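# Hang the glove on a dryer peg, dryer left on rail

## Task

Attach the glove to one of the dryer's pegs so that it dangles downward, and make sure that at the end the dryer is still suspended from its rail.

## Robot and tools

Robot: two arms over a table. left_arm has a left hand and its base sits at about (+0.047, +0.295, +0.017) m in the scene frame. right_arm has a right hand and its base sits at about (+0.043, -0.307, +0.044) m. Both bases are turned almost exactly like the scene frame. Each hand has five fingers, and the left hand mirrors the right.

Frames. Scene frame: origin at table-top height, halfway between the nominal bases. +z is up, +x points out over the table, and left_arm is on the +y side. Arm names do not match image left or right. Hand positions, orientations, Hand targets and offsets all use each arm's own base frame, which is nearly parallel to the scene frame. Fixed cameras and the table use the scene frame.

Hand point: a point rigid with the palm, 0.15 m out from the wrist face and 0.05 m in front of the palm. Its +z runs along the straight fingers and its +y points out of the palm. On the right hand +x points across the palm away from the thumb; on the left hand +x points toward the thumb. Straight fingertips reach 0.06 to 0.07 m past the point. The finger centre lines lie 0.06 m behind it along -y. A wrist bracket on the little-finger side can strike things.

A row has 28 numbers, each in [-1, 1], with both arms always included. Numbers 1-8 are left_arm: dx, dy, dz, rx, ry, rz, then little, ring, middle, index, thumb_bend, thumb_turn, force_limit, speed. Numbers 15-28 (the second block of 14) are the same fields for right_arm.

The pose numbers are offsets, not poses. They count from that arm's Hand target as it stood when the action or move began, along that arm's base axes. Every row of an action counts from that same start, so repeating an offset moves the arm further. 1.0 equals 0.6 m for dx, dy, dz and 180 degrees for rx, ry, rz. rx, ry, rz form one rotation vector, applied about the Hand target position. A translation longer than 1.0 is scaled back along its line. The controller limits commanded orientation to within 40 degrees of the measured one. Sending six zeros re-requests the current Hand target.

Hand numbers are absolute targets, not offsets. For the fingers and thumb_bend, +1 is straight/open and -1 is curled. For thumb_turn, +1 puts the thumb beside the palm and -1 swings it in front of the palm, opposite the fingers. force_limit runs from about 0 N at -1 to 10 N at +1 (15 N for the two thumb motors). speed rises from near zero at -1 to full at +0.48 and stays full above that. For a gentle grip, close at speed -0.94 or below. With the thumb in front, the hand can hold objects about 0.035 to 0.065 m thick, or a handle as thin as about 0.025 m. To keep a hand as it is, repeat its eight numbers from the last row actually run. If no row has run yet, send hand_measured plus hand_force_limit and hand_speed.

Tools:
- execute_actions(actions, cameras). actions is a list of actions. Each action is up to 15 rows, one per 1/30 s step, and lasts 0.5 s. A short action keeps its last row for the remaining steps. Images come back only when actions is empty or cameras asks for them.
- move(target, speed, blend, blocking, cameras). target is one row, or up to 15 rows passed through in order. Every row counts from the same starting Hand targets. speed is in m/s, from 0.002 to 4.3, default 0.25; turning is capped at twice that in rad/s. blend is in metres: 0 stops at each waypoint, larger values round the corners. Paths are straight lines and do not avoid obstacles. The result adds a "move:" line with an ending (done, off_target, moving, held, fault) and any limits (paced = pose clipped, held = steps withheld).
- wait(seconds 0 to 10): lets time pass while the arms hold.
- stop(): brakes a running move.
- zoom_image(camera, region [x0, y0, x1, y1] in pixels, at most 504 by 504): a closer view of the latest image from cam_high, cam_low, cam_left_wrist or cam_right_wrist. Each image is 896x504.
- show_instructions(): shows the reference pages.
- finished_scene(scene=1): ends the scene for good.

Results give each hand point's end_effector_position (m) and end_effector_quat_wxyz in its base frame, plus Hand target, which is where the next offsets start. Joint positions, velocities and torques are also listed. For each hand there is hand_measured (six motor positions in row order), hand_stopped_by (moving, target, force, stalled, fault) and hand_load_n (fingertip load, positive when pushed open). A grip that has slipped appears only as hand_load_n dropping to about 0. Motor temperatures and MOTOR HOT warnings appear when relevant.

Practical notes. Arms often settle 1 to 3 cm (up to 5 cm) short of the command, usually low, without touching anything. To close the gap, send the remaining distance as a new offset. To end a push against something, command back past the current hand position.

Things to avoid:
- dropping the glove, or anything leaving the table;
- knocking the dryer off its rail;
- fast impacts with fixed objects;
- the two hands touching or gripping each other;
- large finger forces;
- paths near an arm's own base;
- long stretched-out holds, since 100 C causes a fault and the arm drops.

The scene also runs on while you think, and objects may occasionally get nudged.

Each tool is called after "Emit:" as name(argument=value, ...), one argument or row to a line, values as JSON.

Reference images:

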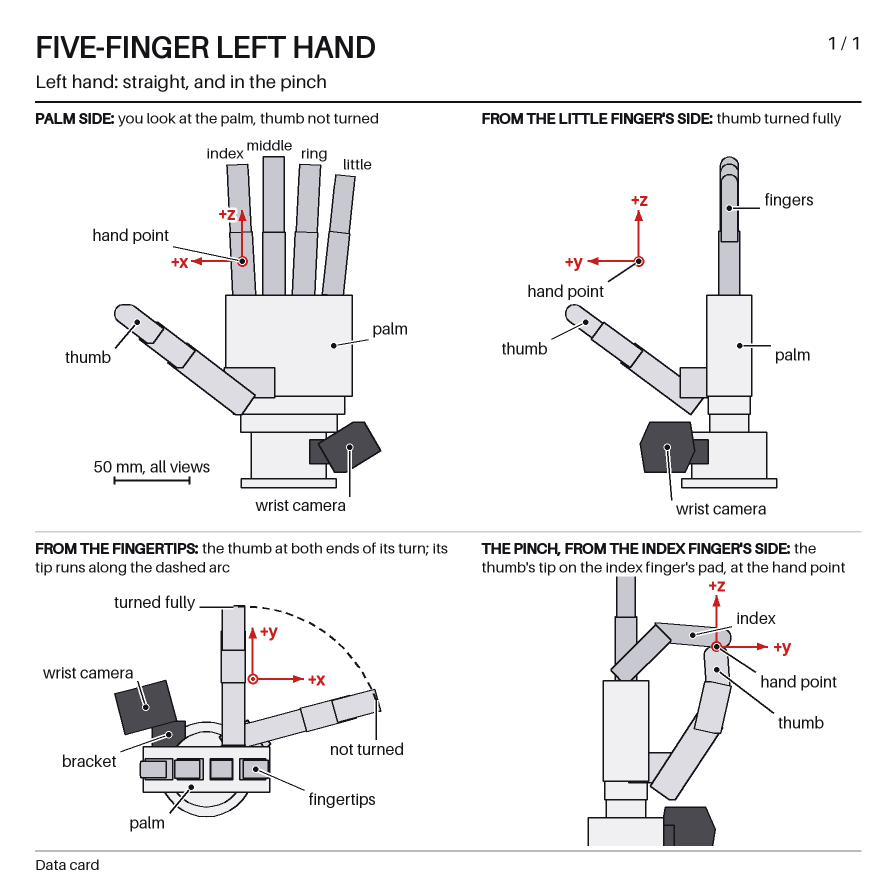

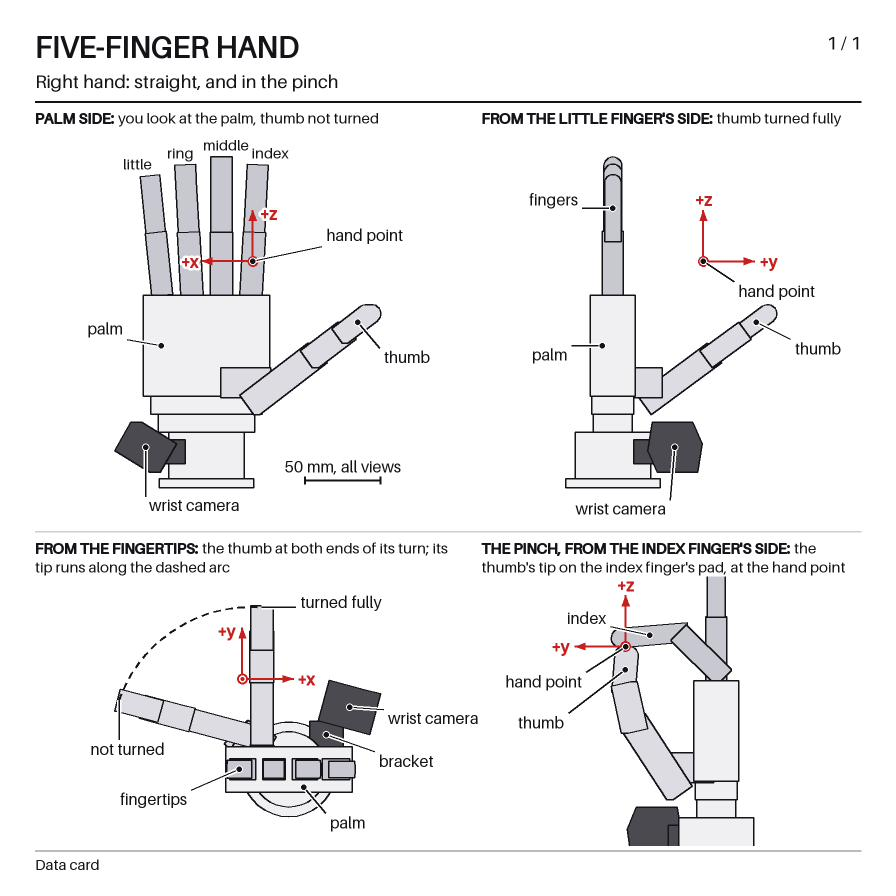

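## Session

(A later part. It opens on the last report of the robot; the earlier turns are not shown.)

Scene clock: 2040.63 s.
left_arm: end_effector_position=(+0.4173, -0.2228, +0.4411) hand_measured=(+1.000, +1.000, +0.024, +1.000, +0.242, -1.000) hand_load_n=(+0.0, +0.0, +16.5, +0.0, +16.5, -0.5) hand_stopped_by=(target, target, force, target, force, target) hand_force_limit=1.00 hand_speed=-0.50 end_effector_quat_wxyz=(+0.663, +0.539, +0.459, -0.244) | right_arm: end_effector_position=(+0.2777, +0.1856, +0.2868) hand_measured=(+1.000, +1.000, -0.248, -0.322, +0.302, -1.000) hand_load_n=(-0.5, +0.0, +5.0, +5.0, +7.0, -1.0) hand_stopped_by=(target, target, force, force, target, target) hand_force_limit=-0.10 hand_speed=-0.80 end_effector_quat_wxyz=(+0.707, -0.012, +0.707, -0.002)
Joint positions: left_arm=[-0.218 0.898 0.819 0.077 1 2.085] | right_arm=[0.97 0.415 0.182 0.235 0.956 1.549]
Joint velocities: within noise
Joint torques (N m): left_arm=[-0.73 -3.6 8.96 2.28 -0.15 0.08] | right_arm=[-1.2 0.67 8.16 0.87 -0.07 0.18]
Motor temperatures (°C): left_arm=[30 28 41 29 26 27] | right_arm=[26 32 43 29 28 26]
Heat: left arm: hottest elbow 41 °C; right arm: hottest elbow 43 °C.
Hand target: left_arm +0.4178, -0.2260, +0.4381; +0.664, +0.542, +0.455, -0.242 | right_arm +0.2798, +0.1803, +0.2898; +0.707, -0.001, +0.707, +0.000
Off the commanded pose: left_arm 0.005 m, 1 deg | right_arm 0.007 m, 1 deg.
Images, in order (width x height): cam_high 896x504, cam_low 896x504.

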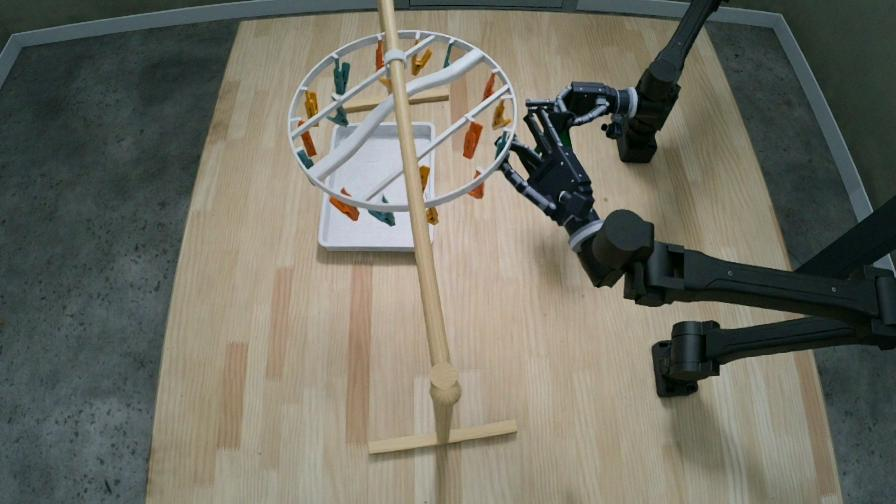

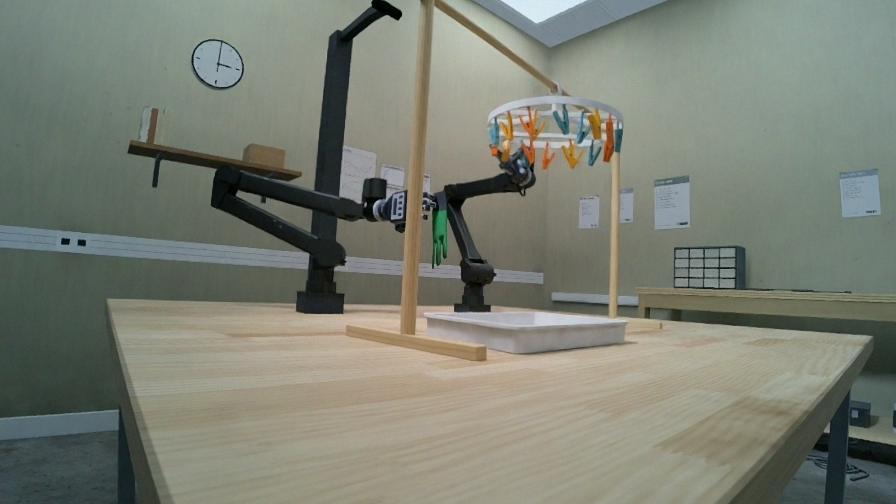

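Emit:
move(
  target=[0,0,0,0,0,0,1,1,0.35,1,0.4,-1,0.3,-0.6,0,0,0,0,0,0,1,1,-0.5,-0.5,0.3,-1,-0.1,-0.8],
  speed=0.03,
  cameras=["cam_left_wrist"],
)

Scene clock: 2070.13 s.
left_arm: end_effector_position=(+0.4175, -0.2226, +0.4412) hand_measured=(+1.000, +1.000, +0.350, +1.000, +0.400, -1.000) hand_load_n=(+0.0, +0.0, +0.0, +0.0, +0.0, +0.0) hand_stopped_by=(target, target, target, target, target, target) hand_force_limit=0.30 hand_speed=-0.60 end_effector_quat_wxyz=(+0.663, +0.538, +0.459, -0.244) | right_arm: end_effector_position=(+0.2777, +0.1856, +0.2868) hand_measured=(+1.000, +1.000, -0.248, -0.322, +0.302, -1.000) hand_load_n=(+0.0, +0.0, +5.0, +5.0, +7.5, -1.0) hand_stopped_by=(target, target, force, force, target, target) hand_force_limit=-0.10 hand_speed=-0.80 end_effector_quat_wxyz=(+0.707, -0.012, +0.707, -0.002)
Joint positions: left_arm=[-0.218 0.898 0.819 0.077 0.999 2.086] | right_arm=[0.97 0.415 0.182 0.235 0.956 1.549]
Joint torques (N m): left_arm=[-0.79 -3.49 8.95 2.28 -0.11 0.09] | right_arm=[-1.32 0.85 8.18 0.84 -0.1 0.16]
Heat: left arm: hottest elbow 41 °C; right arm: hottest elbow 43 °C.
Hand target: left_arm +0.4178, -0.2260, +0.4381; +0.665, +0.542, +0.454, -0.242 | right_arm +0.2798, +0.1803, +0.2898; +0.707, -0.001, +0.707, +0.000
Off the commanded pose: left_arm 0.005 m, 1 deg | right_arm 0.007 m, 1 deg.
move: done
camera_calibration:
cam_left_wrist: T_world_to_cam=[[-0.625743, -0.232899, -0.744448, 0.541397], [0.457714, 0.663171, -0.592201, 0.222727], [0.63162, -0.71131, -0.308374, -0.168946], [0, 0, 0, 1]] pos_world=[0.34354, -0.141788, 0.482843]
Images, in order (width x height): cam_left_wrist 896x504.

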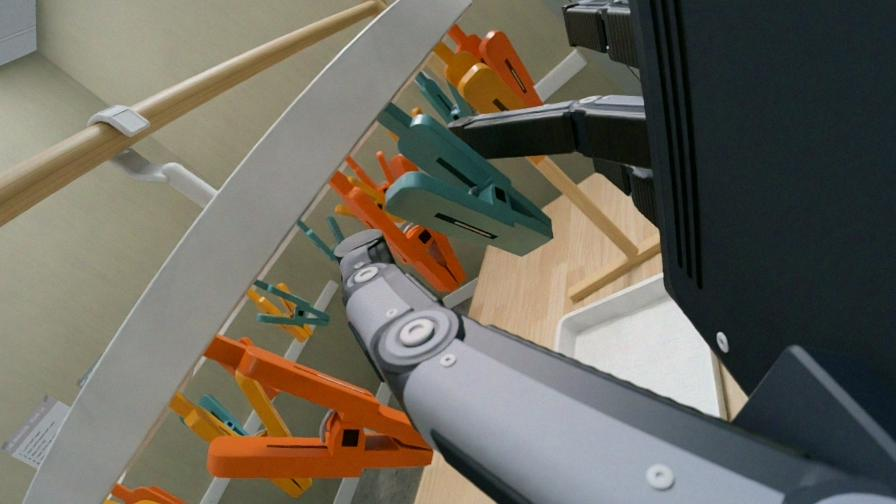

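Emit:
move(
  target=[
    [0,0,0,0,0,0,1,1,0.6,1,0.4,-1,0.3,-0.3,0,0,0,0,0,0,1,1,-0.5,-0.5,0.3,-1,-0.1,-0.8],
    [-0.025,0.05,0.01,0,0,0,1,1,0.6,1,0.3,-1,0.3,-0.3,0,0,0,0,0,0,1,1,-0.5,-0.5,0.3,-1,-0.1,-0.8],
    [-0.025,0.05,0.03,-0.0342,0.094,0,1,1,0.6,1,0.3,-1,0.3,-0.3,0,0,0,0,0,0,1,1,-0.5,-0.5,0.3,-1,-0.1,-0.8],
  ],
  speed=0.05,
  cameras=["cam_left_wrist"],
)

Scene clock: 2109.53 s.
left_arm: end_effector_position=(+0.4008, -0.1987, +0.4168) hand_measured=(+1.000, +1.000, +0.600, +1.000, +0.300, -1.000) hand_load_n=(+0.5, +0.0, +0.0, +0.0, +0.0, +0.0) hand_stopped_by=(target, target, target, target, target, target) hand_force_limit=0.30 hand_speed=-0.30 end_effector_quat_wxyz=(+0.601, +0.460, +0.551, -0.353) | right_arm: end_effector_position=(+0.2777, +0.1856, +0.2868) hand_measured=(+1.000, +1.000, -0.248, -0.322, +0.302, -1.000) hand_load_n=(+0.0, +0.0, +5.0, +5.5, +7.0, -1.0) hand_stopped_by=(target, target, force, force, target, target) hand_force_limit=-0.10 hand_speed=-0.80 end_effector_quat_wxyz=(+0.707, -0.012, +0.707, -0.002)
Joint positions: left_arm=[-0.136 0.847 0.817 -0.033 1.09 1.791] | right_arm=[0.97 0.415 0.182 0.235 0.956 1.549]
Joint torques (N m): left_arm=[0.44 -3.9 14.68 1.47 0.26 -0.12] | right_arm=[-1.14 0.79 8.16 0.87 -0.09 0.17]
Heat: left arm: hottest elbow 41 °C; right arm: hottest elbow 43 °C.
Hand target: left_arm +0.4027, -0.1961, +0.4560; +0.618, +0.464, +0.534, -0.343 | right_arm +0.2798, +0.1803, +0.2898; +0.707, -0.001, +0.707, +0.000
Off the commanded pose: left_arm 0.039 m, 3 deg | right_arm 0.007 m, 1 deg.
move: off_target (left_arm)
camera_calibration:
cam_left_wrist: T_world_to_cam=[[-0.834117, -0.286538, -0.471322, 0.477496], [0.229116, 0.597296, -0.768598, 0.352122], [0.501751, -0.749089, -0.432564, -0.0526624], [0, 0, 0, 1]] pos_world=[0.344034, -0.112949, 0.472915]
Images, in order (width x height): cam_left_wrist 896x504.

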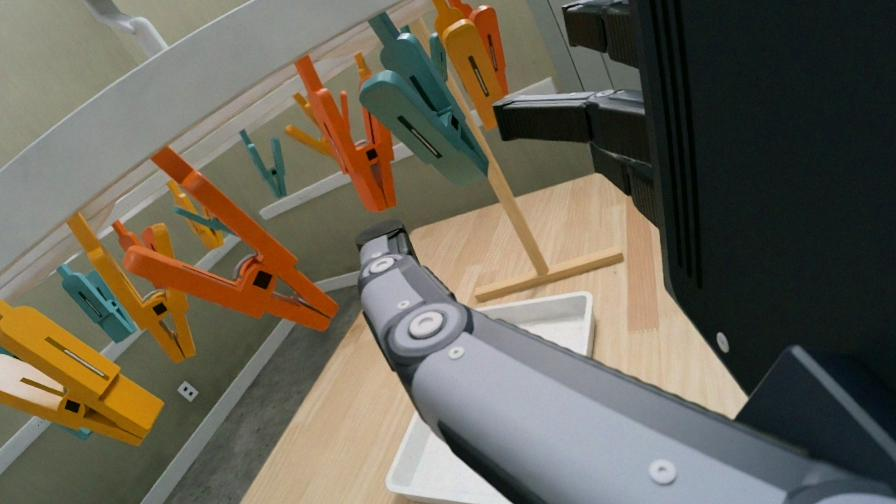

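Emit:
move(
  target=[0.0,0.0,0.032,0,0,0,1,1,0.6,1,0.3,-1,0.3,-0.3,0,0,0,0,0,0,1,1,-0.5,-0.5,0.3,-1,-0.1,-0.8],
  speed=0.05,
)

Emit:
move(
  target=[0.0,0.0,-0.045,0,0,0,1,1,0.6,1,0.3,-1,0.3,-0.3,0,0,0,0,0,0,1,1,-0.5,-0.5,0.3,-1,-0.1,-0.8],
  speed=0.05,
  cameras=["cam_left_wrist"],
)

Scene clock: 2114.97 s.
left_arm: end_effector_position=(+0.4008, -0.1984, +0.4379) hand_measured=(+1.000, +1.000, +0.600, +1.000, +0.300, -1.000) hand_load_n=(+0.0, +0.0, +0.0, +0.0, +0.0, +0.0) hand_stopped_by=(target, target, target, target, target, target) hand_force_limit=0.30 hand_speed=-0.30 end_effector_quat_wxyz=(+0.602, +0.459, +0.550, -0.353) | right_arm: end_effector_position=(+0.2777, +0.1856, +0.2868) hand_measured=(+1.000, +1.000, -0.248, -0.322, +0.302, -1.000) hand_load_n=(+0.0, -0.5, +5.0, +5.5, +7.0, -1.0) hand_stopped_by=(target, target, force, force, target, target) hand_force_limit=-0.10 hand_speed=-0.80 end_effector_quat_wxyz=(+0.707, -0.012, +0.707, -0.002)
Joint positions: left_arm=[-0.136 0.845 0.869 -0.08 1.09 1.787] | right_arm=[0.97 0.415 0.182 0.235 0.956 1.549]
Joint torques (N m): left_arm=[0.44 -3.43 14.68 1.5 0.25 -0.11] | right_arm=[-1.44 0.85 8.18 0.81 -0.1 0.14]
Heat: left arm: hottest elbow 41 °C; right arm: hottest elbow 43 °C.
Hand target: left_arm +0.4028, -0.1959, +0.4751; +0.618, +0.464, +0.534, -0.343 | right_arm +0.2798, +0.1803, +0.2898; +0.707, -0.001, +0.707, +0.000
Off the commanded pose: left_arm 0.037 m, 3 deg | right_arm 0.007 m, 1 deg.
move: off_target (left_arm)

Scene clock: 2116.03 s.
left_arm: end_effector_position=(+0.4019, -0.1985, +0.4477) hand_measured=(+1.000, +1.000, +0.600, +1.000, +0.300, -1.000) hand_load_n=(+0.0, +0.0, +0.0, +0.0, +0.0, +0.0) hand_stopped_by=(target, target, target, target, target, target) hand_force_limit=0.30 hand_speed=-0.30 end_effector_quat_wxyz=(+0.615, +0.465, +0.535, -0.344) | right_arm: end_effector_position=(+0.2777, +0.1856, +0.2868) hand_measured=(+1.000, +1.000, -0.248, -0.322, +0.302, -1.000) hand_load_n=(+0.0, +0.0, +5.0, +5.0, +7.0, -1.0) hand_stopped_by=(target, target, force, force, target, target) hand_force_limit=-0.10 hand_speed=-0.80 end_effector_quat_wxyz=(+0.707, -0.012, +0.707, -0.002)
Joint positions: left_arm=[-0.136 0.845 0.869 -0.036 1.09 1.787] | right_arm=[0.97 0.415 0.182 0.235 0.956 1.549]
Joint torques (N m): left_arm=[0.44 -3.37 9.18 2.21 0.2 -0.08] | right_arm=[-1.08 1.03 8.09 0.88 -0.08 0.15]
Heat: left arm: hottest elbow 41 °C; right arm: hottest elbow 43 °C.
Hand target: left_arm +0.4028, -0.1959, +0.4481; +0.618, +0.464, +0.534, -0.343 | right_arm +0.2798, +0.1803, +0.2898; +0.707, -0.001, +0.707, +0.000
Off the commanded pose: left_arm 0.003 m, 0 deg | right_arm 0.007 m, 1 deg.
move: done
camera_calibration:
cam_left_wrist: T_world_to_cam=[[-0.811205, -0.291061, -0.507178, 0.498859], [0.264077, 0.591504, -0.761831, 0.357268], [0.521737, -0.751935, -0.402969, -0.0615883], [0, 0, 0, 1]] pos_world=[0.342463, -0.112438, 0.50037]
Images, in order (width x height): cam_left_wrist 896x504.

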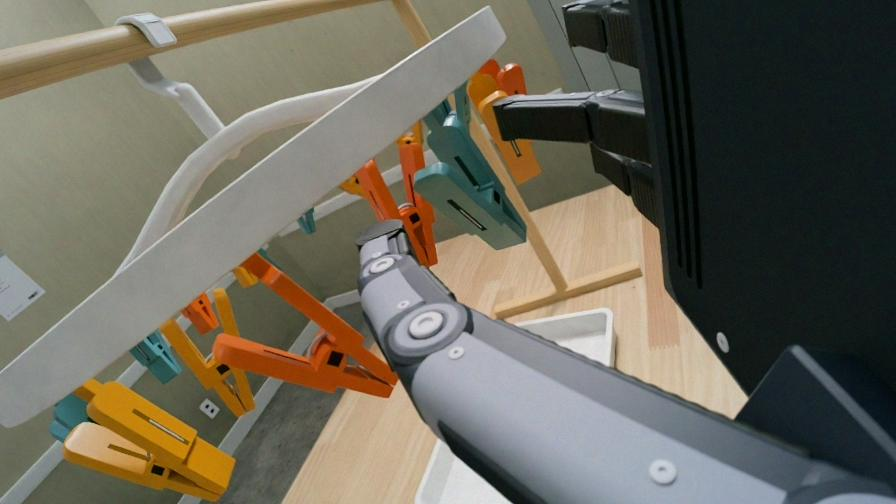

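Emit:
move(
  target=[0.0177,-0.0532,-0.009,0,0,0,1,1,0.6,1,0.3,-1,0.3,-0.3,0,0,0,0,0,0,1,1,-0.5,-0.5,0.3,-1,-0.1,-0.8],
  speed=0.04,
  cameras=["cam_left_wrist"],
)

Emit:
zoom_image(
  camera="cam_left_wrist",
  region=[320, 60, 560, 260],
)

Scene clock: 2121.63 s.
left_arm: end_effector_position=(+0.4122, -0.2245, +0.4391) hand_measured=(+1.000, +1.000, +0.600, +1.000, +0.300, -1.000) hand_load_n=(+0.0, +0.0, +0.0, +0.0, +0.0, +0.5) hand_stopped_by=(target, target, target, target, target, target) hand_force_limit=0.30 hand_speed=-0.30 end_effector_quat_wxyz=(+0.615, +0.463, +0.538, -0.342) | right_arm: end_effector_position=(+0.2777, +0.1856, +0.2868) hand_measured=(+1.000, +1.000, -0.248, -0.322, +0.302, -1.000) hand_load_n=(+0.0, +0.0, +5.5, +5.5, +7.0, -1.0) hand_stopped_by=(target, target, force, force, target, target) hand_force_limit=-0.10 hand_speed=-0.80 end_effector_quat_wxyz=(+0.707, -0.012, +0.707, -0.002)
Joint positions: left_arm=[-0.223 0.887 0.869 0.003 0.995 1.787] | right_arm=[0.97 0.415 0.182 0.235 0.956 1.549]
Joint torques (N m): left_arm=[-0.73 -3.43 10.02 2.33 -0.14 -0.09] | right_arm=[-1.49 0.97 8.13 0.84 -0.08 0.15]
Heat: left arm: hottest elbow 41 °C; right arm: hottest elbow 43 °C.
Hand target: left_arm +0.4134, -0.2280, +0.4428; +0.618, +0.464, +0.534, -0.343 | right_arm +0.2798, +0.1803, +0.2898; +0.707, -0.001, +0.707, +0.000
Off the commanded pose: left_arm 0.005 m, 1 deg | right_arm 0.007 m, 1 deg.
move: done
camera_calibration:
cam_left_wrist: T_world_to_cam=[[-0.810184, -0.296342, -0.50575, 0.493083], [0.257725, 0.594842, -0.761407, 0.366535], [0.526479, -0.747224, -0.405557, -0.0897145], [0, 0, 0, 1]] pos_world=[0.352255, -0.138946, 0.492074]
Images, in order (width x height): cam_left_wrist 896x504.

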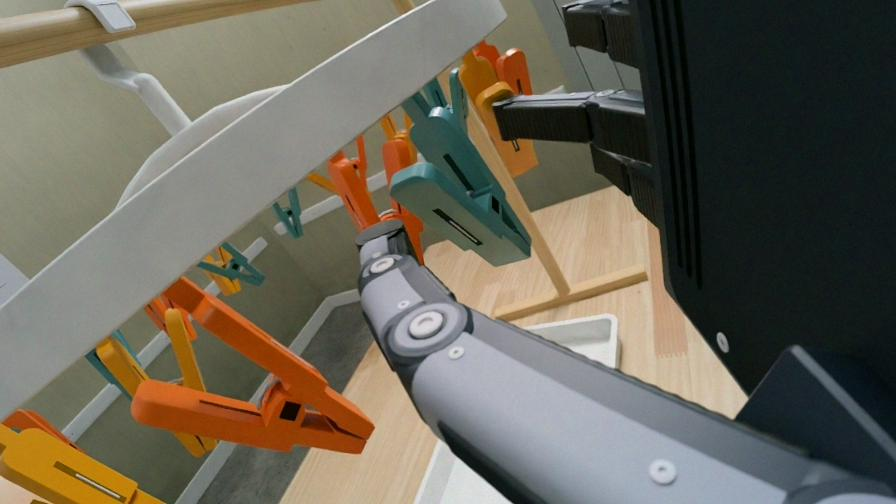

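Scaled by 2.100 from the camera's 896x504 image, which has a finer 1280x720 frame.

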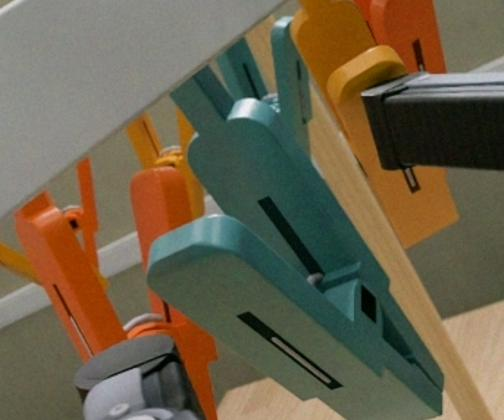

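Emit:
move(
  target=[0.0,0.0,0.05,0,0,0,1,1,0.6,1,0.3,-1,0.3,-0.3,0,0,0,0,0,0,1,1,-0.5,-0.5,0.3,-1,-0.1,-0.8],
  speed=0.05,
)

Scene clock: 2127.13 s.
left_arm: end_effector_position=(+0.4113, -0.2243, +0.4367) hand_measured=(+1.000, +1.000, +0.600, +1.000, +0.300, -1.000) hand_load_n=(+0.0, +0.0, +0.0, +0.0, +0.0, +0.5) hand_stopped_by=(target, target, target, target, target, target) hand_force_limit=0.30 hand_speed=-0.30 end_effector_quat_wxyz=(+0.604, +0.460, +0.551, -0.348) | right_arm: end_effector_position=(+0.2777, +0.1856, +0.2868) hand_measured=(+1.000, +1.000, -0.248, -0.322, +0.302, -1.000) hand_load_n=(+0.0, +0.0, +5.5, +5.5, +7.5, -1.0) hand_stopped_by=(target, target, force, force, target, target) hand_force_limit=-0.10 hand_speed=-0.80 end_effector_quat_wxyz=(+0.707, -0.012, +0.707, -0.002)
Joint positions: left_arm=[-0.223 0.887 0.885 -0.05 0.995 1.787] | right_arm=[0.97 0.415 0.182 0.235 0.956 1.549]
Joint torques (N m): left_arm=[-0.67 -3.78 14.76 1.57 -0.04 -0.11] | right_arm=[-1.26 0.97 8.17 0.85 -0.09 0.16]
Heat: left arm: hottest elbow 41 °C; right arm: hottest elbow 43 °C.
Hand target: left_arm +0.4133, -0.2280, +0.4729; +0.618, +0.464, +0.534, -0.343 | right_arm +0.2798, +0.1803, +0.2898; +0.707, -0.001, +0.707, +0.000
Off the commanded pose: left_arm 0.036 m, 3 deg | right_arm 0.007 m, 1 deg.
move: off_target (left_arm)

Emit:
move(
  target=[0.0,0.0,-0.046,0,0,0,1,1,0.5,1,0.3,-1,0.3,-0.3,0,0,0,0,0,0,1,1,-0.5,-0.5,0.3,-1,-0.1,-0.8],
  speed=0.05,
  cameras=["cam_left_wrist"],
)

Emit:
zoom_image(
  camera="cam_left_wrist",
  region=[320, 60, 560, 260],
)

Scene clock: 2131.93 s.
left_arm: end_effector_position=(+0.4125, -0.2245, +0.4477) hand_measured=(+1.000, +1.000, +0.500, +1.000, +0.300, -1.000) hand_load_n=(+0.0, +0.0, +0.0, +0.0, +0.0, +0.0) hand_stopped_by=(target, target, target, target, target, target) hand_force_limit=0.30 hand_speed=-0.30 end_effector_quat_wxyz=(+0.619, +0.464, +0.535, -0.340) | right_arm: end_effector_position=(+0.2777, +0.1856, +0.2868) hand_measured=(+1.000, +1.000, -0.248, -0.322, +0.302, -1.000) hand_load_n=(+0.0, +0.0, +5.0, +5.5, +7.5, -1.0) hand_stopped_by=(target, target, force, force, target, target) hand_force_limit=-0.10 hand_speed=-0.80 end_effector_quat_wxyz=(+0.707, -0.012, +0.707, -0.002)
Joint positions: left_arm=[-0.223 0.887 0.885 -0.003 0.994 1.787] | right_arm=[0.97 0.415 0.182 0.235 0.956 1.549]
Joint torques (N m): left_arm=[-0.67 -3.37 9.24 2.3 -0.13 -0.09] | right_arm=[-1.14 1.26 8.09 0.83 -0.09 0.15]
Heat: left arm: hottest elbow 42 °C; right arm: hottest elbow 43 °C.
Hand target: left_arm +0.4134, -0.2280, +0.4453; +0.618, +0.464, +0.534, -0.343 | right_arm +0.2798, +0.1803, +0.2898; +0.707, -0.001, +0.707, +0.000
Off the commanded pose: left_arm 0.004 m, 0 deg | right_arm 0.007 m, 1 deg.
move: done
camera_calibration:
cam_left_wrist: T_world_to_cam=[[-0.805157, -0.297746, -0.512903, 0.498489], [0.264889, 0.593234, -0.760202, 0.369112], [0.530619, -0.747944, -0.398777, -0.0913124], [0, 0, 0, 1]] pos_world=[0.35204, -0.138843, 0.499864]
Images, in order (width x height): cam_left_wrist 896x504.

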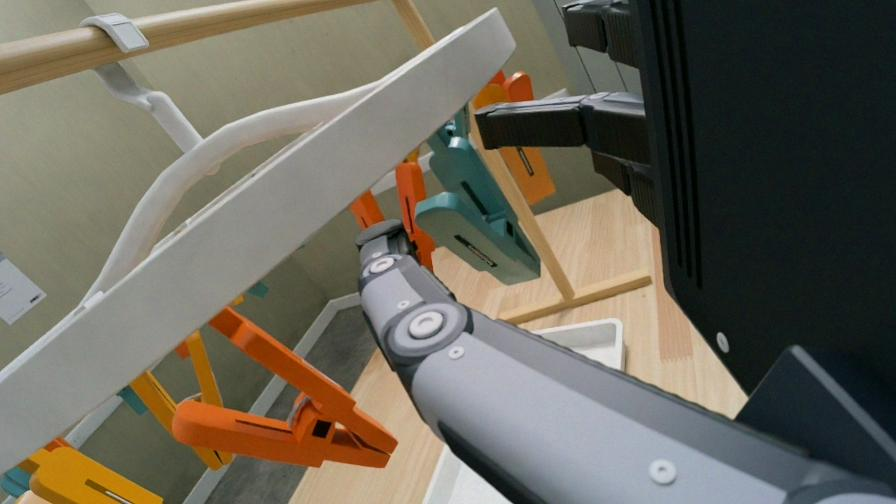

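Scaled by 2.100 from the camera's 896x504 image, which has a finer 1280x720 frame.

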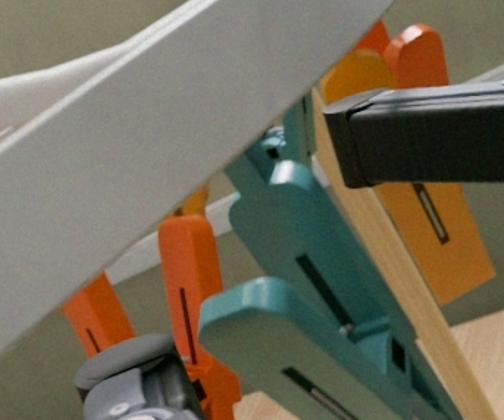

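Emit:
execute_actions(
  actions=[],
  cameras=["cam_left_wrist","cam_right_wrist"],
)

Emit:
zoom_image(
  camera="cam_right_wrist",
  region=[560, 280, 720, 400],
)

Emit:
zoom_image(
  camera="cam_left_wrist",
  region=[380, 100, 560, 300],
)

Scene clock: 2154.73 s.
left_arm: end_effector_position=(+0.4125, -0.2245, +0.4477) hand_measured=(+1.000, +1.000, +0.500, +1.000, +0.300, -1.000) hand_load_n=(+0.0, +0.0, +0.0, +0.0, +0.0, +0.0) hand_stopped_by=(target, target, target, target, target, target) hand_force_limit=0.30 hand_speed=-0.30 end_effector_quat_wxyz=(+0.619, +0.464, +0.535, -0.340) | right_arm: end_effector_position=(+0.2777, +0.1856, +0.2868) hand_measured=(+1.000, +1.000, -0.248, -0.322, +0.302, -1.000) hand_load_n=(+0.0, +0.0, +5.0, +5.5, +7.0, -1.0) hand_stopped_by=(target, target, force, force, target, target) hand_force_limit=-0.10 hand_speed=-0.80 end_effector_quat_wxyz=(+0.707, -0.012, +0.707, -0.002)
Joint positions: left_arm=[-0.223 0.887 0.885 -0.003 0.994 1.787] | right_arm=[0.97 0.415 0.182 0.235 0.956 1.549]
Joint velocities: within noise
Joint torques (N m): left_arm=[-0.73 -3.43 9.22 2.29 -0.14 -0.09] | right_arm=[-1.32 0.85 8.12 0.85 -0.1 0.14]
Motor temperatures (°C): left_arm=[30 28 41 29 26 27] | right_arm=[26 32 44 29 28 26]
Heat: left arm: hottest elbow 41 °C; right arm: hottest elbow 44 °C.
Hand target: left_arm +0.4134, -0.2280, +0.4452; +0.618, +0.464, +0.534, -0.343 | right_arm +0.2798, +0.1803, +0.2898; +0.707, -0.001, +0.707, +0.000
Off the commanded pose: left_arm 0.004 m, 0 deg | right_arm 0.007 m, 1 deg.
camera_calibration:
cam_left_wrist: T_world_to_cam=[[-0.805157, -0.297746, -0.512903, 0.498489], [0.264889, 0.593234, -0.760202, 0.369112], [0.530619, -0.747944, -0.398777, -0.0913124], [0, 0, 0, 1]] pos_world=[0.35204, -0.138843, 0.499864]
cam_right_wrist: T_world_to_cam=[[0.00702981, 0.961347, -0.275249, -0.103467], [-0.541271, 0.235104, 0.807311, -0.12687], [0.840819, 0.143309, 0.522002, -0.293656], [0, 0, 0, 1]] pos_world=[0.178968, 0.171379, 0.227234]
Images, in order (width x height): cam_left_wrist 896x504, cam_right_wrist 896x504.

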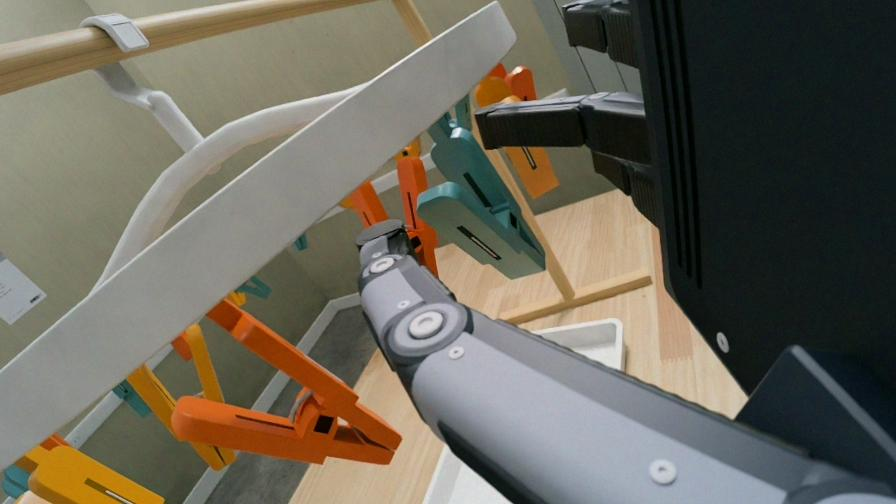

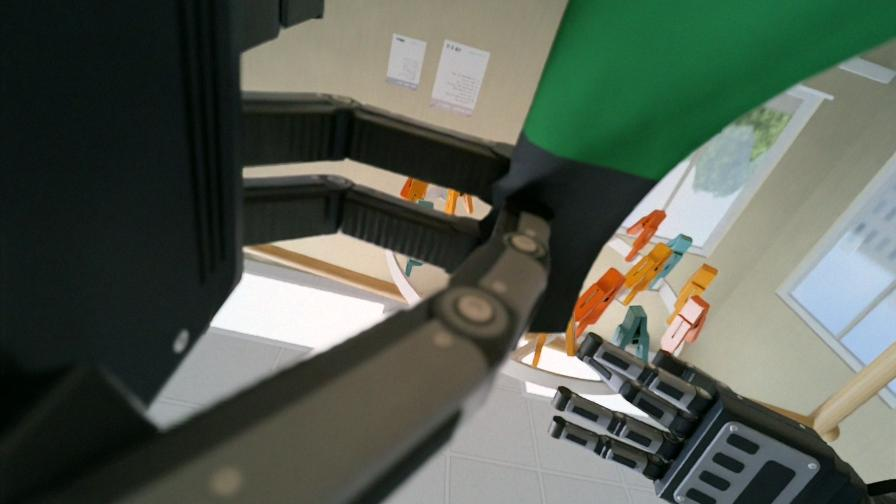

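Scaled by 3.150 from the camera's 896x504 image, which has a finer 1280x720 frame.

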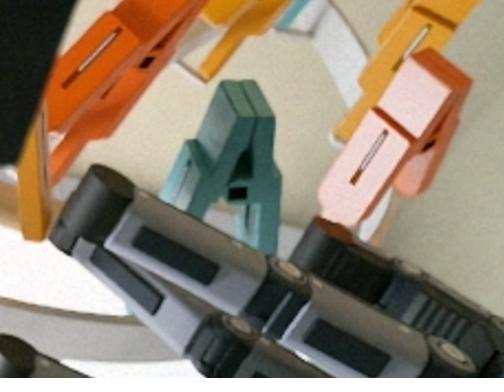

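Scaled by 2.520 from the camera's 896x504 image, which has a finer 1280x720 frame.

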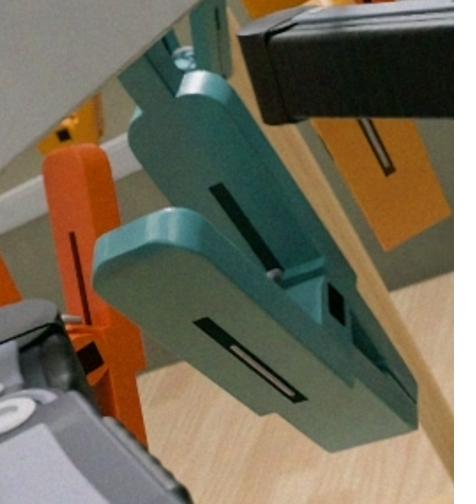

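Emit:
move(
  target=[-0.003,-0.0135,-0.01,0,0,0,1,1,0.5,1,0.3,-1,0.3,-0.3,0,0,0,0,0,0,1,1,-0.5,-0.5,0.3,-1,-0.1,-0.8],
  speed=0.03,
  cameras=["cam_left_wrist","cam_right_wrist"],
)

Emit:
zoom_image(
  camera="cam_left_wrist",
  region=[340, 100, 540, 280],
)

Emit:
zoom_image(
  camera="cam_right_wrist",
  region=[560, 280, 720, 400],
)

Scene clock: 2189.10 s.
left_arm: end_effector_position=(+0.4106, -0.2324, +0.4434) hand_measured=(+1.000, +1.000, +0.500, +1.000, +0.300, -1.000) hand_load_n=(+0.0, +0.0, +0.0, +0.0, +0.0, +0.0) hand_stopped_by=(target, target, target, target, target, target) hand_force_limit=0.30 hand_speed=-0.30 end_effector_quat_wxyz=(+0.620, +0.464, +0.534, -0.340) | right_arm: end_effector_position=(+0.2777, +0.1856, +0.2868) hand_measured=(+1.000, +1.000, -0.248, -0.322, +0.302, -1.000) hand_load_n=(+0.0, +0.0, +5.0, +5.5, +7.0, -1.0) hand_stopped_by=(target, target, force, force, target, target) hand_force_limit=-0.10 hand_speed=-0.80 end_effector_quat_wxyz=(+0.707, -0.012, +0.707, -0.002)
Joint positions: left_arm=[-0.251 0.887 0.872 0.013 0.966 1.787] | right_arm=[0.97 0.415 0.182 0.235 0.956 1.549]
Joint torques (N m): left_arm=[-0.73 -3.37 9.05 2.35 -0.15 -0.09] | right_arm=[-1.14 0.97 8.17 0.8 -0.09 0.16]
Heat: left arm: hottest elbow 40 °C; right arm: hottest elbow 44 °C.
Hand target: left_arm +0.4116, -0.2360, +0.4392; +0.618, +0.464, +0.534, -0.343 | right_arm +0.2798, +0.1803, +0.2898; +0.707, -0.001, +0.707, +0.000
Off the commanded pose: left_arm 0.006 m, 0 deg | right_arm 0.007 m, 1 deg.
move: done
camera_calibration:
cam_left_wrist: T_world_to_cam=[[-0.803628, -0.298034, -0.51513, 0.49271], [0.267143, 0.592818, -0.759738, 0.369929], [0.531806, -0.748159, -0.396788, -0.0992921], [0, 0, 0, 1]] pos_world=[0.349936, -0.146742, 0.495461]
cam_right_wrist: T_world_to_cam=[[0.00702981, 0.961347, -0.275249, -0.103467], [-0.541271, 0.235104, 0.807311, -0.12687], [0.840819, 0.143309, 0.522002, -0.293656], [0, 0, 0, 1]] pos_world=[0.178968, 0.171379, 0.227234]
Images, in order (width x height): cam_left_wrist 896x504, cam_right_wrist 896x504.

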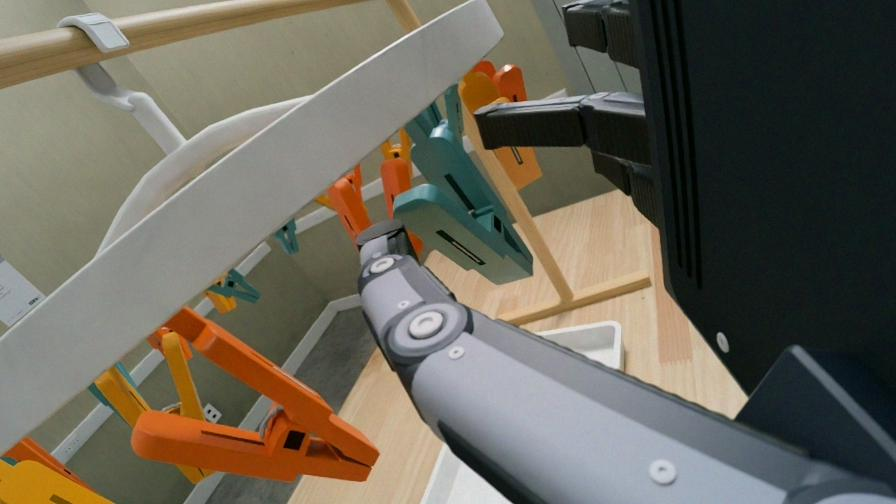

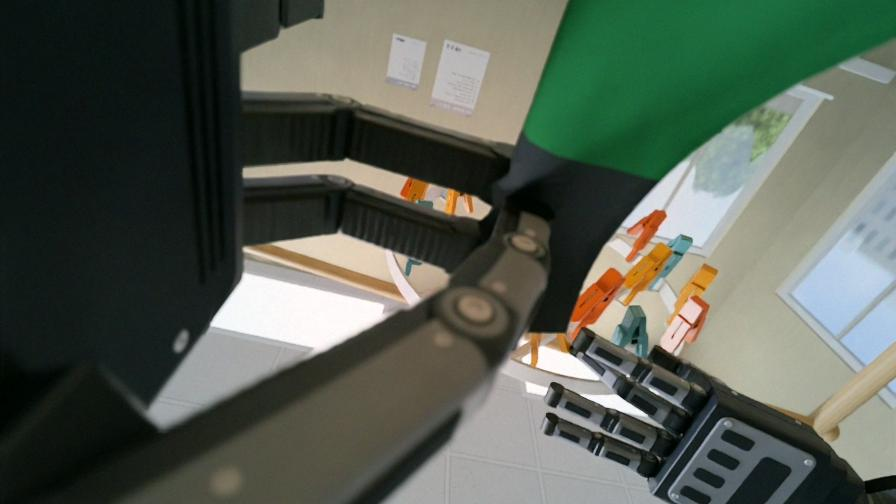

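Scaled by 2.520 from the camera's 896x504 image, which has a finer 1280x720 frame.

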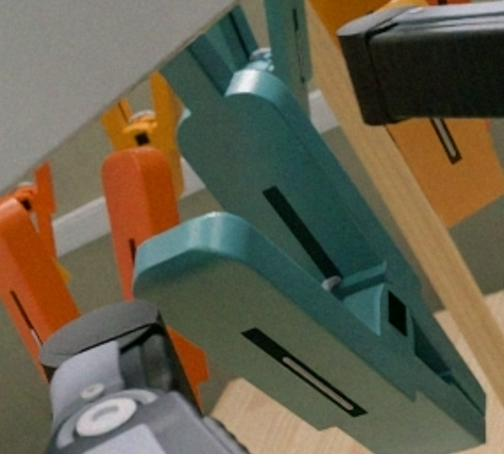

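Scaled by 3.150 from the camera's 896x504 image, which has a finer 1280x720 frame.

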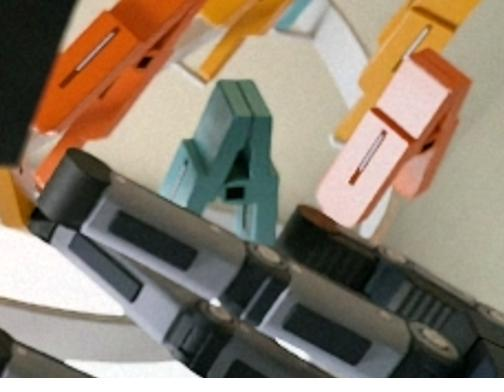

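Emit:
move(
  target=[0,0,0,0,0,0,1,1,0.25,1,0.3,-1,0.3,-0.4,0,0,0,0,0,0,1,1,-0.5,-0.5,0.3,-1,-0.1,-0.8],
  speed=0.03,
  cameras=["cam_left_wrist"],
)

Emit:
zoom_image(
  camera="cam_left_wrist",
  region=[340, 100, 540, 280],
)

Emit:
move(
  target=[0,0,0,0,0,0,1,1,0.15,1,0.3,-1,0.3,-0.4,0,0,0,0,0,0,1,1,-0.5,-0.5,0.3,-1,-0.1,-0.8],
  speed=0.03,
  cameras=["cam_left_wrist","cam_right_wrist"],
)

Emit:
zoom_image(
  camera="cam_left_wrist",
  region=[340, 100, 540, 280],
)

Emit:
zoom_image(
  camera="cam_right_wrist",
  region=[560, 280, 720, 400],
)

Scene clock: 2197.63 s.
left_arm: end_effector_position=(+0.4107, -0.2323, +0.4434) hand_measured=(+1.000, +1.000, +0.250, +1.000, +0.300, -1.000) hand_load_n=(+0.0, +0.0, +0.0, +0.0, +0.0, +0.0) hand_stopped_by=(target, target, target, target, target, target) hand_force_limit=0.30 hand_speed=-0.40 end_effector_quat_wxyz=(+0.620, +0.464, +0.534, -0.339) | right_arm: end_effector_position=(+0.2777, +0.1856, +0.2868) hand_measured=(+1.000, +1.000, -0.248, -0.322, +0.302, -1.000) hand_load_n=(+0.0, +0.0, +5.0, +5.0, +7.0, -1.0) hand_stopped_by=(target, target, force, force, target, target) hand_force_limit=-0.10 hand_speed=-0.80 end_effector_quat_wxyz=(+0.707, -0.012, +0.707, -0.002)
Joint positions: left_arm=[-0.251 0.887 0.872 0.013 0.966 1.787] | right_arm=[0.97 0.415 0.182 0.235 0.956 1.549]
Joint torques (N m): left_arm=[-0.73 -3.37 9.02 2.33 -0.11 -0.09] | right_arm=[-1.32 0.79 8.17 0.87 -0.09 0.15]
Heat: left arm: hottest elbow 40 °C; right arm: hottest elbow 44 °C.
Hand target: left_arm +0.4116, -0.2359, +0.4392; +0.618, +0.464, +0.534, -0.343 | right_arm +0.2798, +0.1803, +0.2898; +0.707, -0.001, +0.707, +0.000
Off the commanded pose: left_arm 0.006 m, 0 deg | right_arm 0.007 m, 1 deg.
move: done
camera_calibration:
cam_left_wrist: T_world_to_cam=[[-0.803395, -0.298686, -0.515115, 0.492635], [0.266661, 0.593016, -0.759753, 0.370048], [0.532398, -0.747743, -0.396778, -0.0994213], [0, 0, 0, 1]] pos_world=[0.350035, -0.146643, 0.495461]
Images, in order (width x height): cam_left_wrist 896x504.

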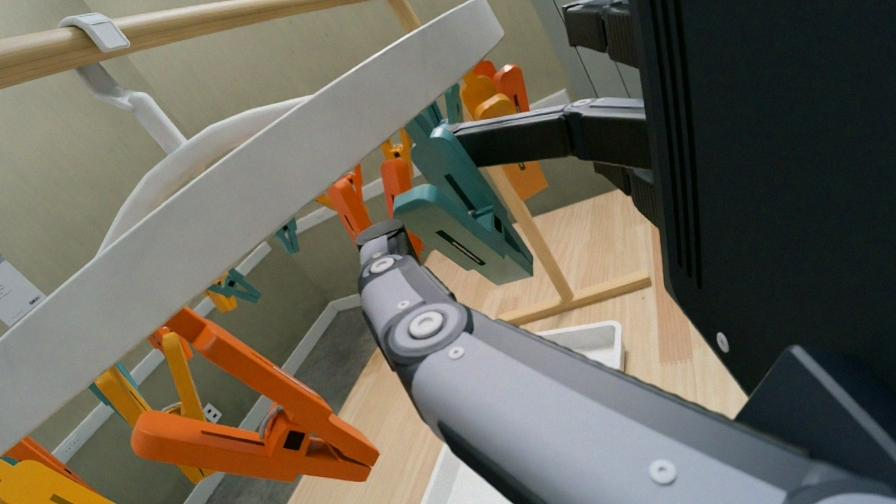

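Scaled by 2.520 from the camera's 896x504 image, which has a finer 1280x720 frame.

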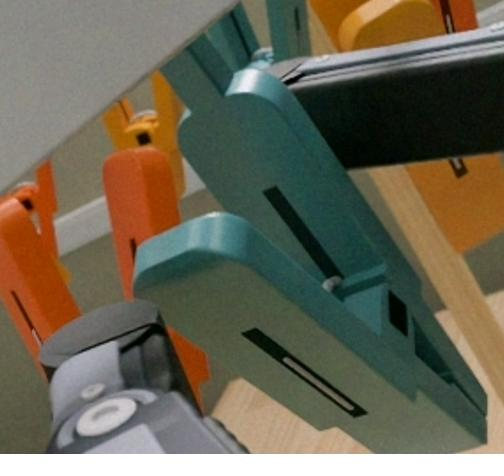

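Scene clock: 2198.13 s.
left_arm: end_effector_position=(+0.4107, -0.2323, +0.4434) hand_measured=(+1.000, +1.000, +0.150, +1.000, +0.300, -1.000) hand_load_n=(+0.0, +0.0, +0.0, +0.0, +0.0, +0.5) hand_stopped_by=(target, target, target, target, target, target) hand_force_limit=0.30 hand_speed=-0.40 end_effector_quat_wxyz=(+0.620, +0.464, +0.534, -0.339) | right_arm: end_effector_position=(+0.2777, +0.1856, +0.2868) hand_measured=(+1.000, +1.000, -0.248, -0.322, +0.302, -1.000) hand_load_n=(+0.0, +0.0, +5.5, +5.0, +7.0, -1.0) hand_stopped_by=(target, target, force, force, target, target) hand_force_limit=-0.10 hand_speed=-0.80 end_effector_quat_wxyz=(+0.707, -0.012, +0.707, -0.002)
Joint positions: left_arm=[-0.251 0.887 0.872 0.013 0.966 1.787] | right_arm=[0.97 0.415 0.182 0.235 0.956 1.549]
Joint torques (N m): left_arm=[-0.79 -3.37 9.05 2.32 -0.11 -0.09] | right_arm=[-1.14 1.03 8.12 0.84 -0.09 0.14]
Heat: left arm: hottest elbow 40 °C; right arm: hottest elbow 44 °C.
Hand target: left_arm +0.4116, -0.2360, +0.4392; +0.618, +0.464, +0.534, -0.343 | right_arm +0.2798, +0.1803, +0.2898; +0.707, -0.001, +0.707, +0.000
Off the commanded pose: left_arm 0.006 m, 0 deg | right_arm 0.007 m, 1 deg.
move: done
camera_calibration:
cam_left_wrist: T_world_to_cam=[[-0.803395, -0.298686, -0.515115, 0.492635], [0.266661, 0.593016, -0.759753, 0.370048], [0.532398, -0.747743, -0.396778, -0.0994213], [0, 0, 0, 1]] pos_world=[0.350035, -0.146643, 0.495461]
cam_right_wrist: T_world_to_cam=[[0.00702981, 0.961347, -0.275249, -0.103467], [-0.541271, 0.235104, 0.807311, -0.12687], [0.840819, 0.143309, 0.522002, -0.293656], [0, 0, 0, 1]] pos_world=[0.178968, 0.171379, 0.227234]
Images, in order (width x height): cam_left_wrist 896x504, cam_right_wrist 896x504.

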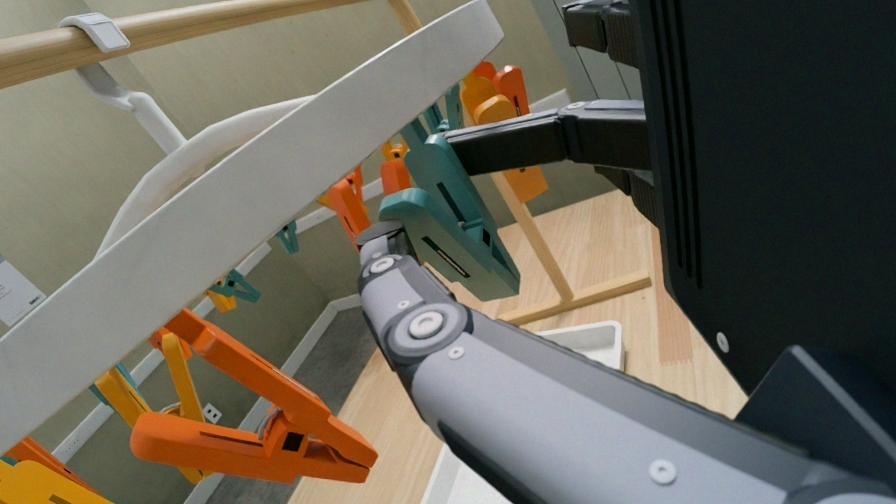

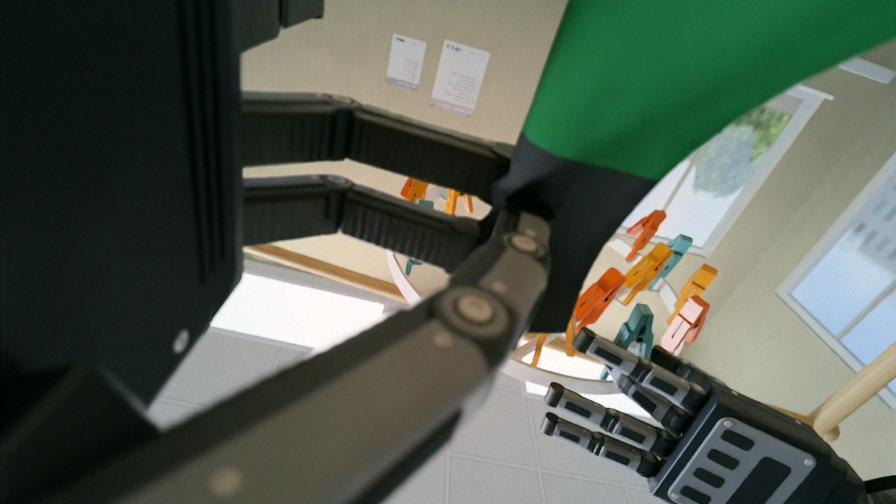

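Scaled by 2.520 from the camera's 896x504 image, which has a finer 1280x720 frame.

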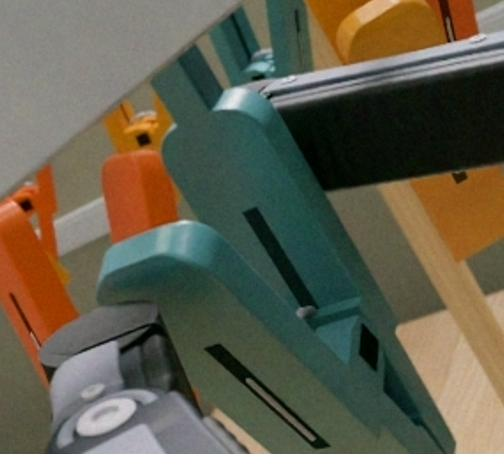

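Scaled by 3.150 from the camera's 896x504 image, which has a finer 1280x720 frame.

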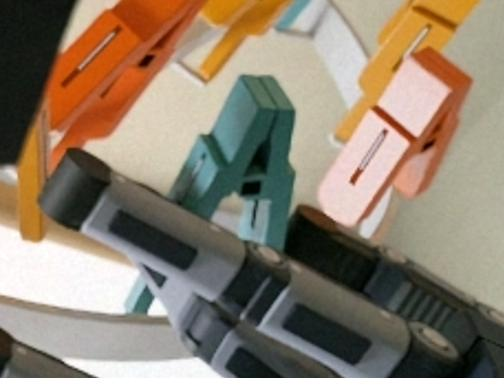

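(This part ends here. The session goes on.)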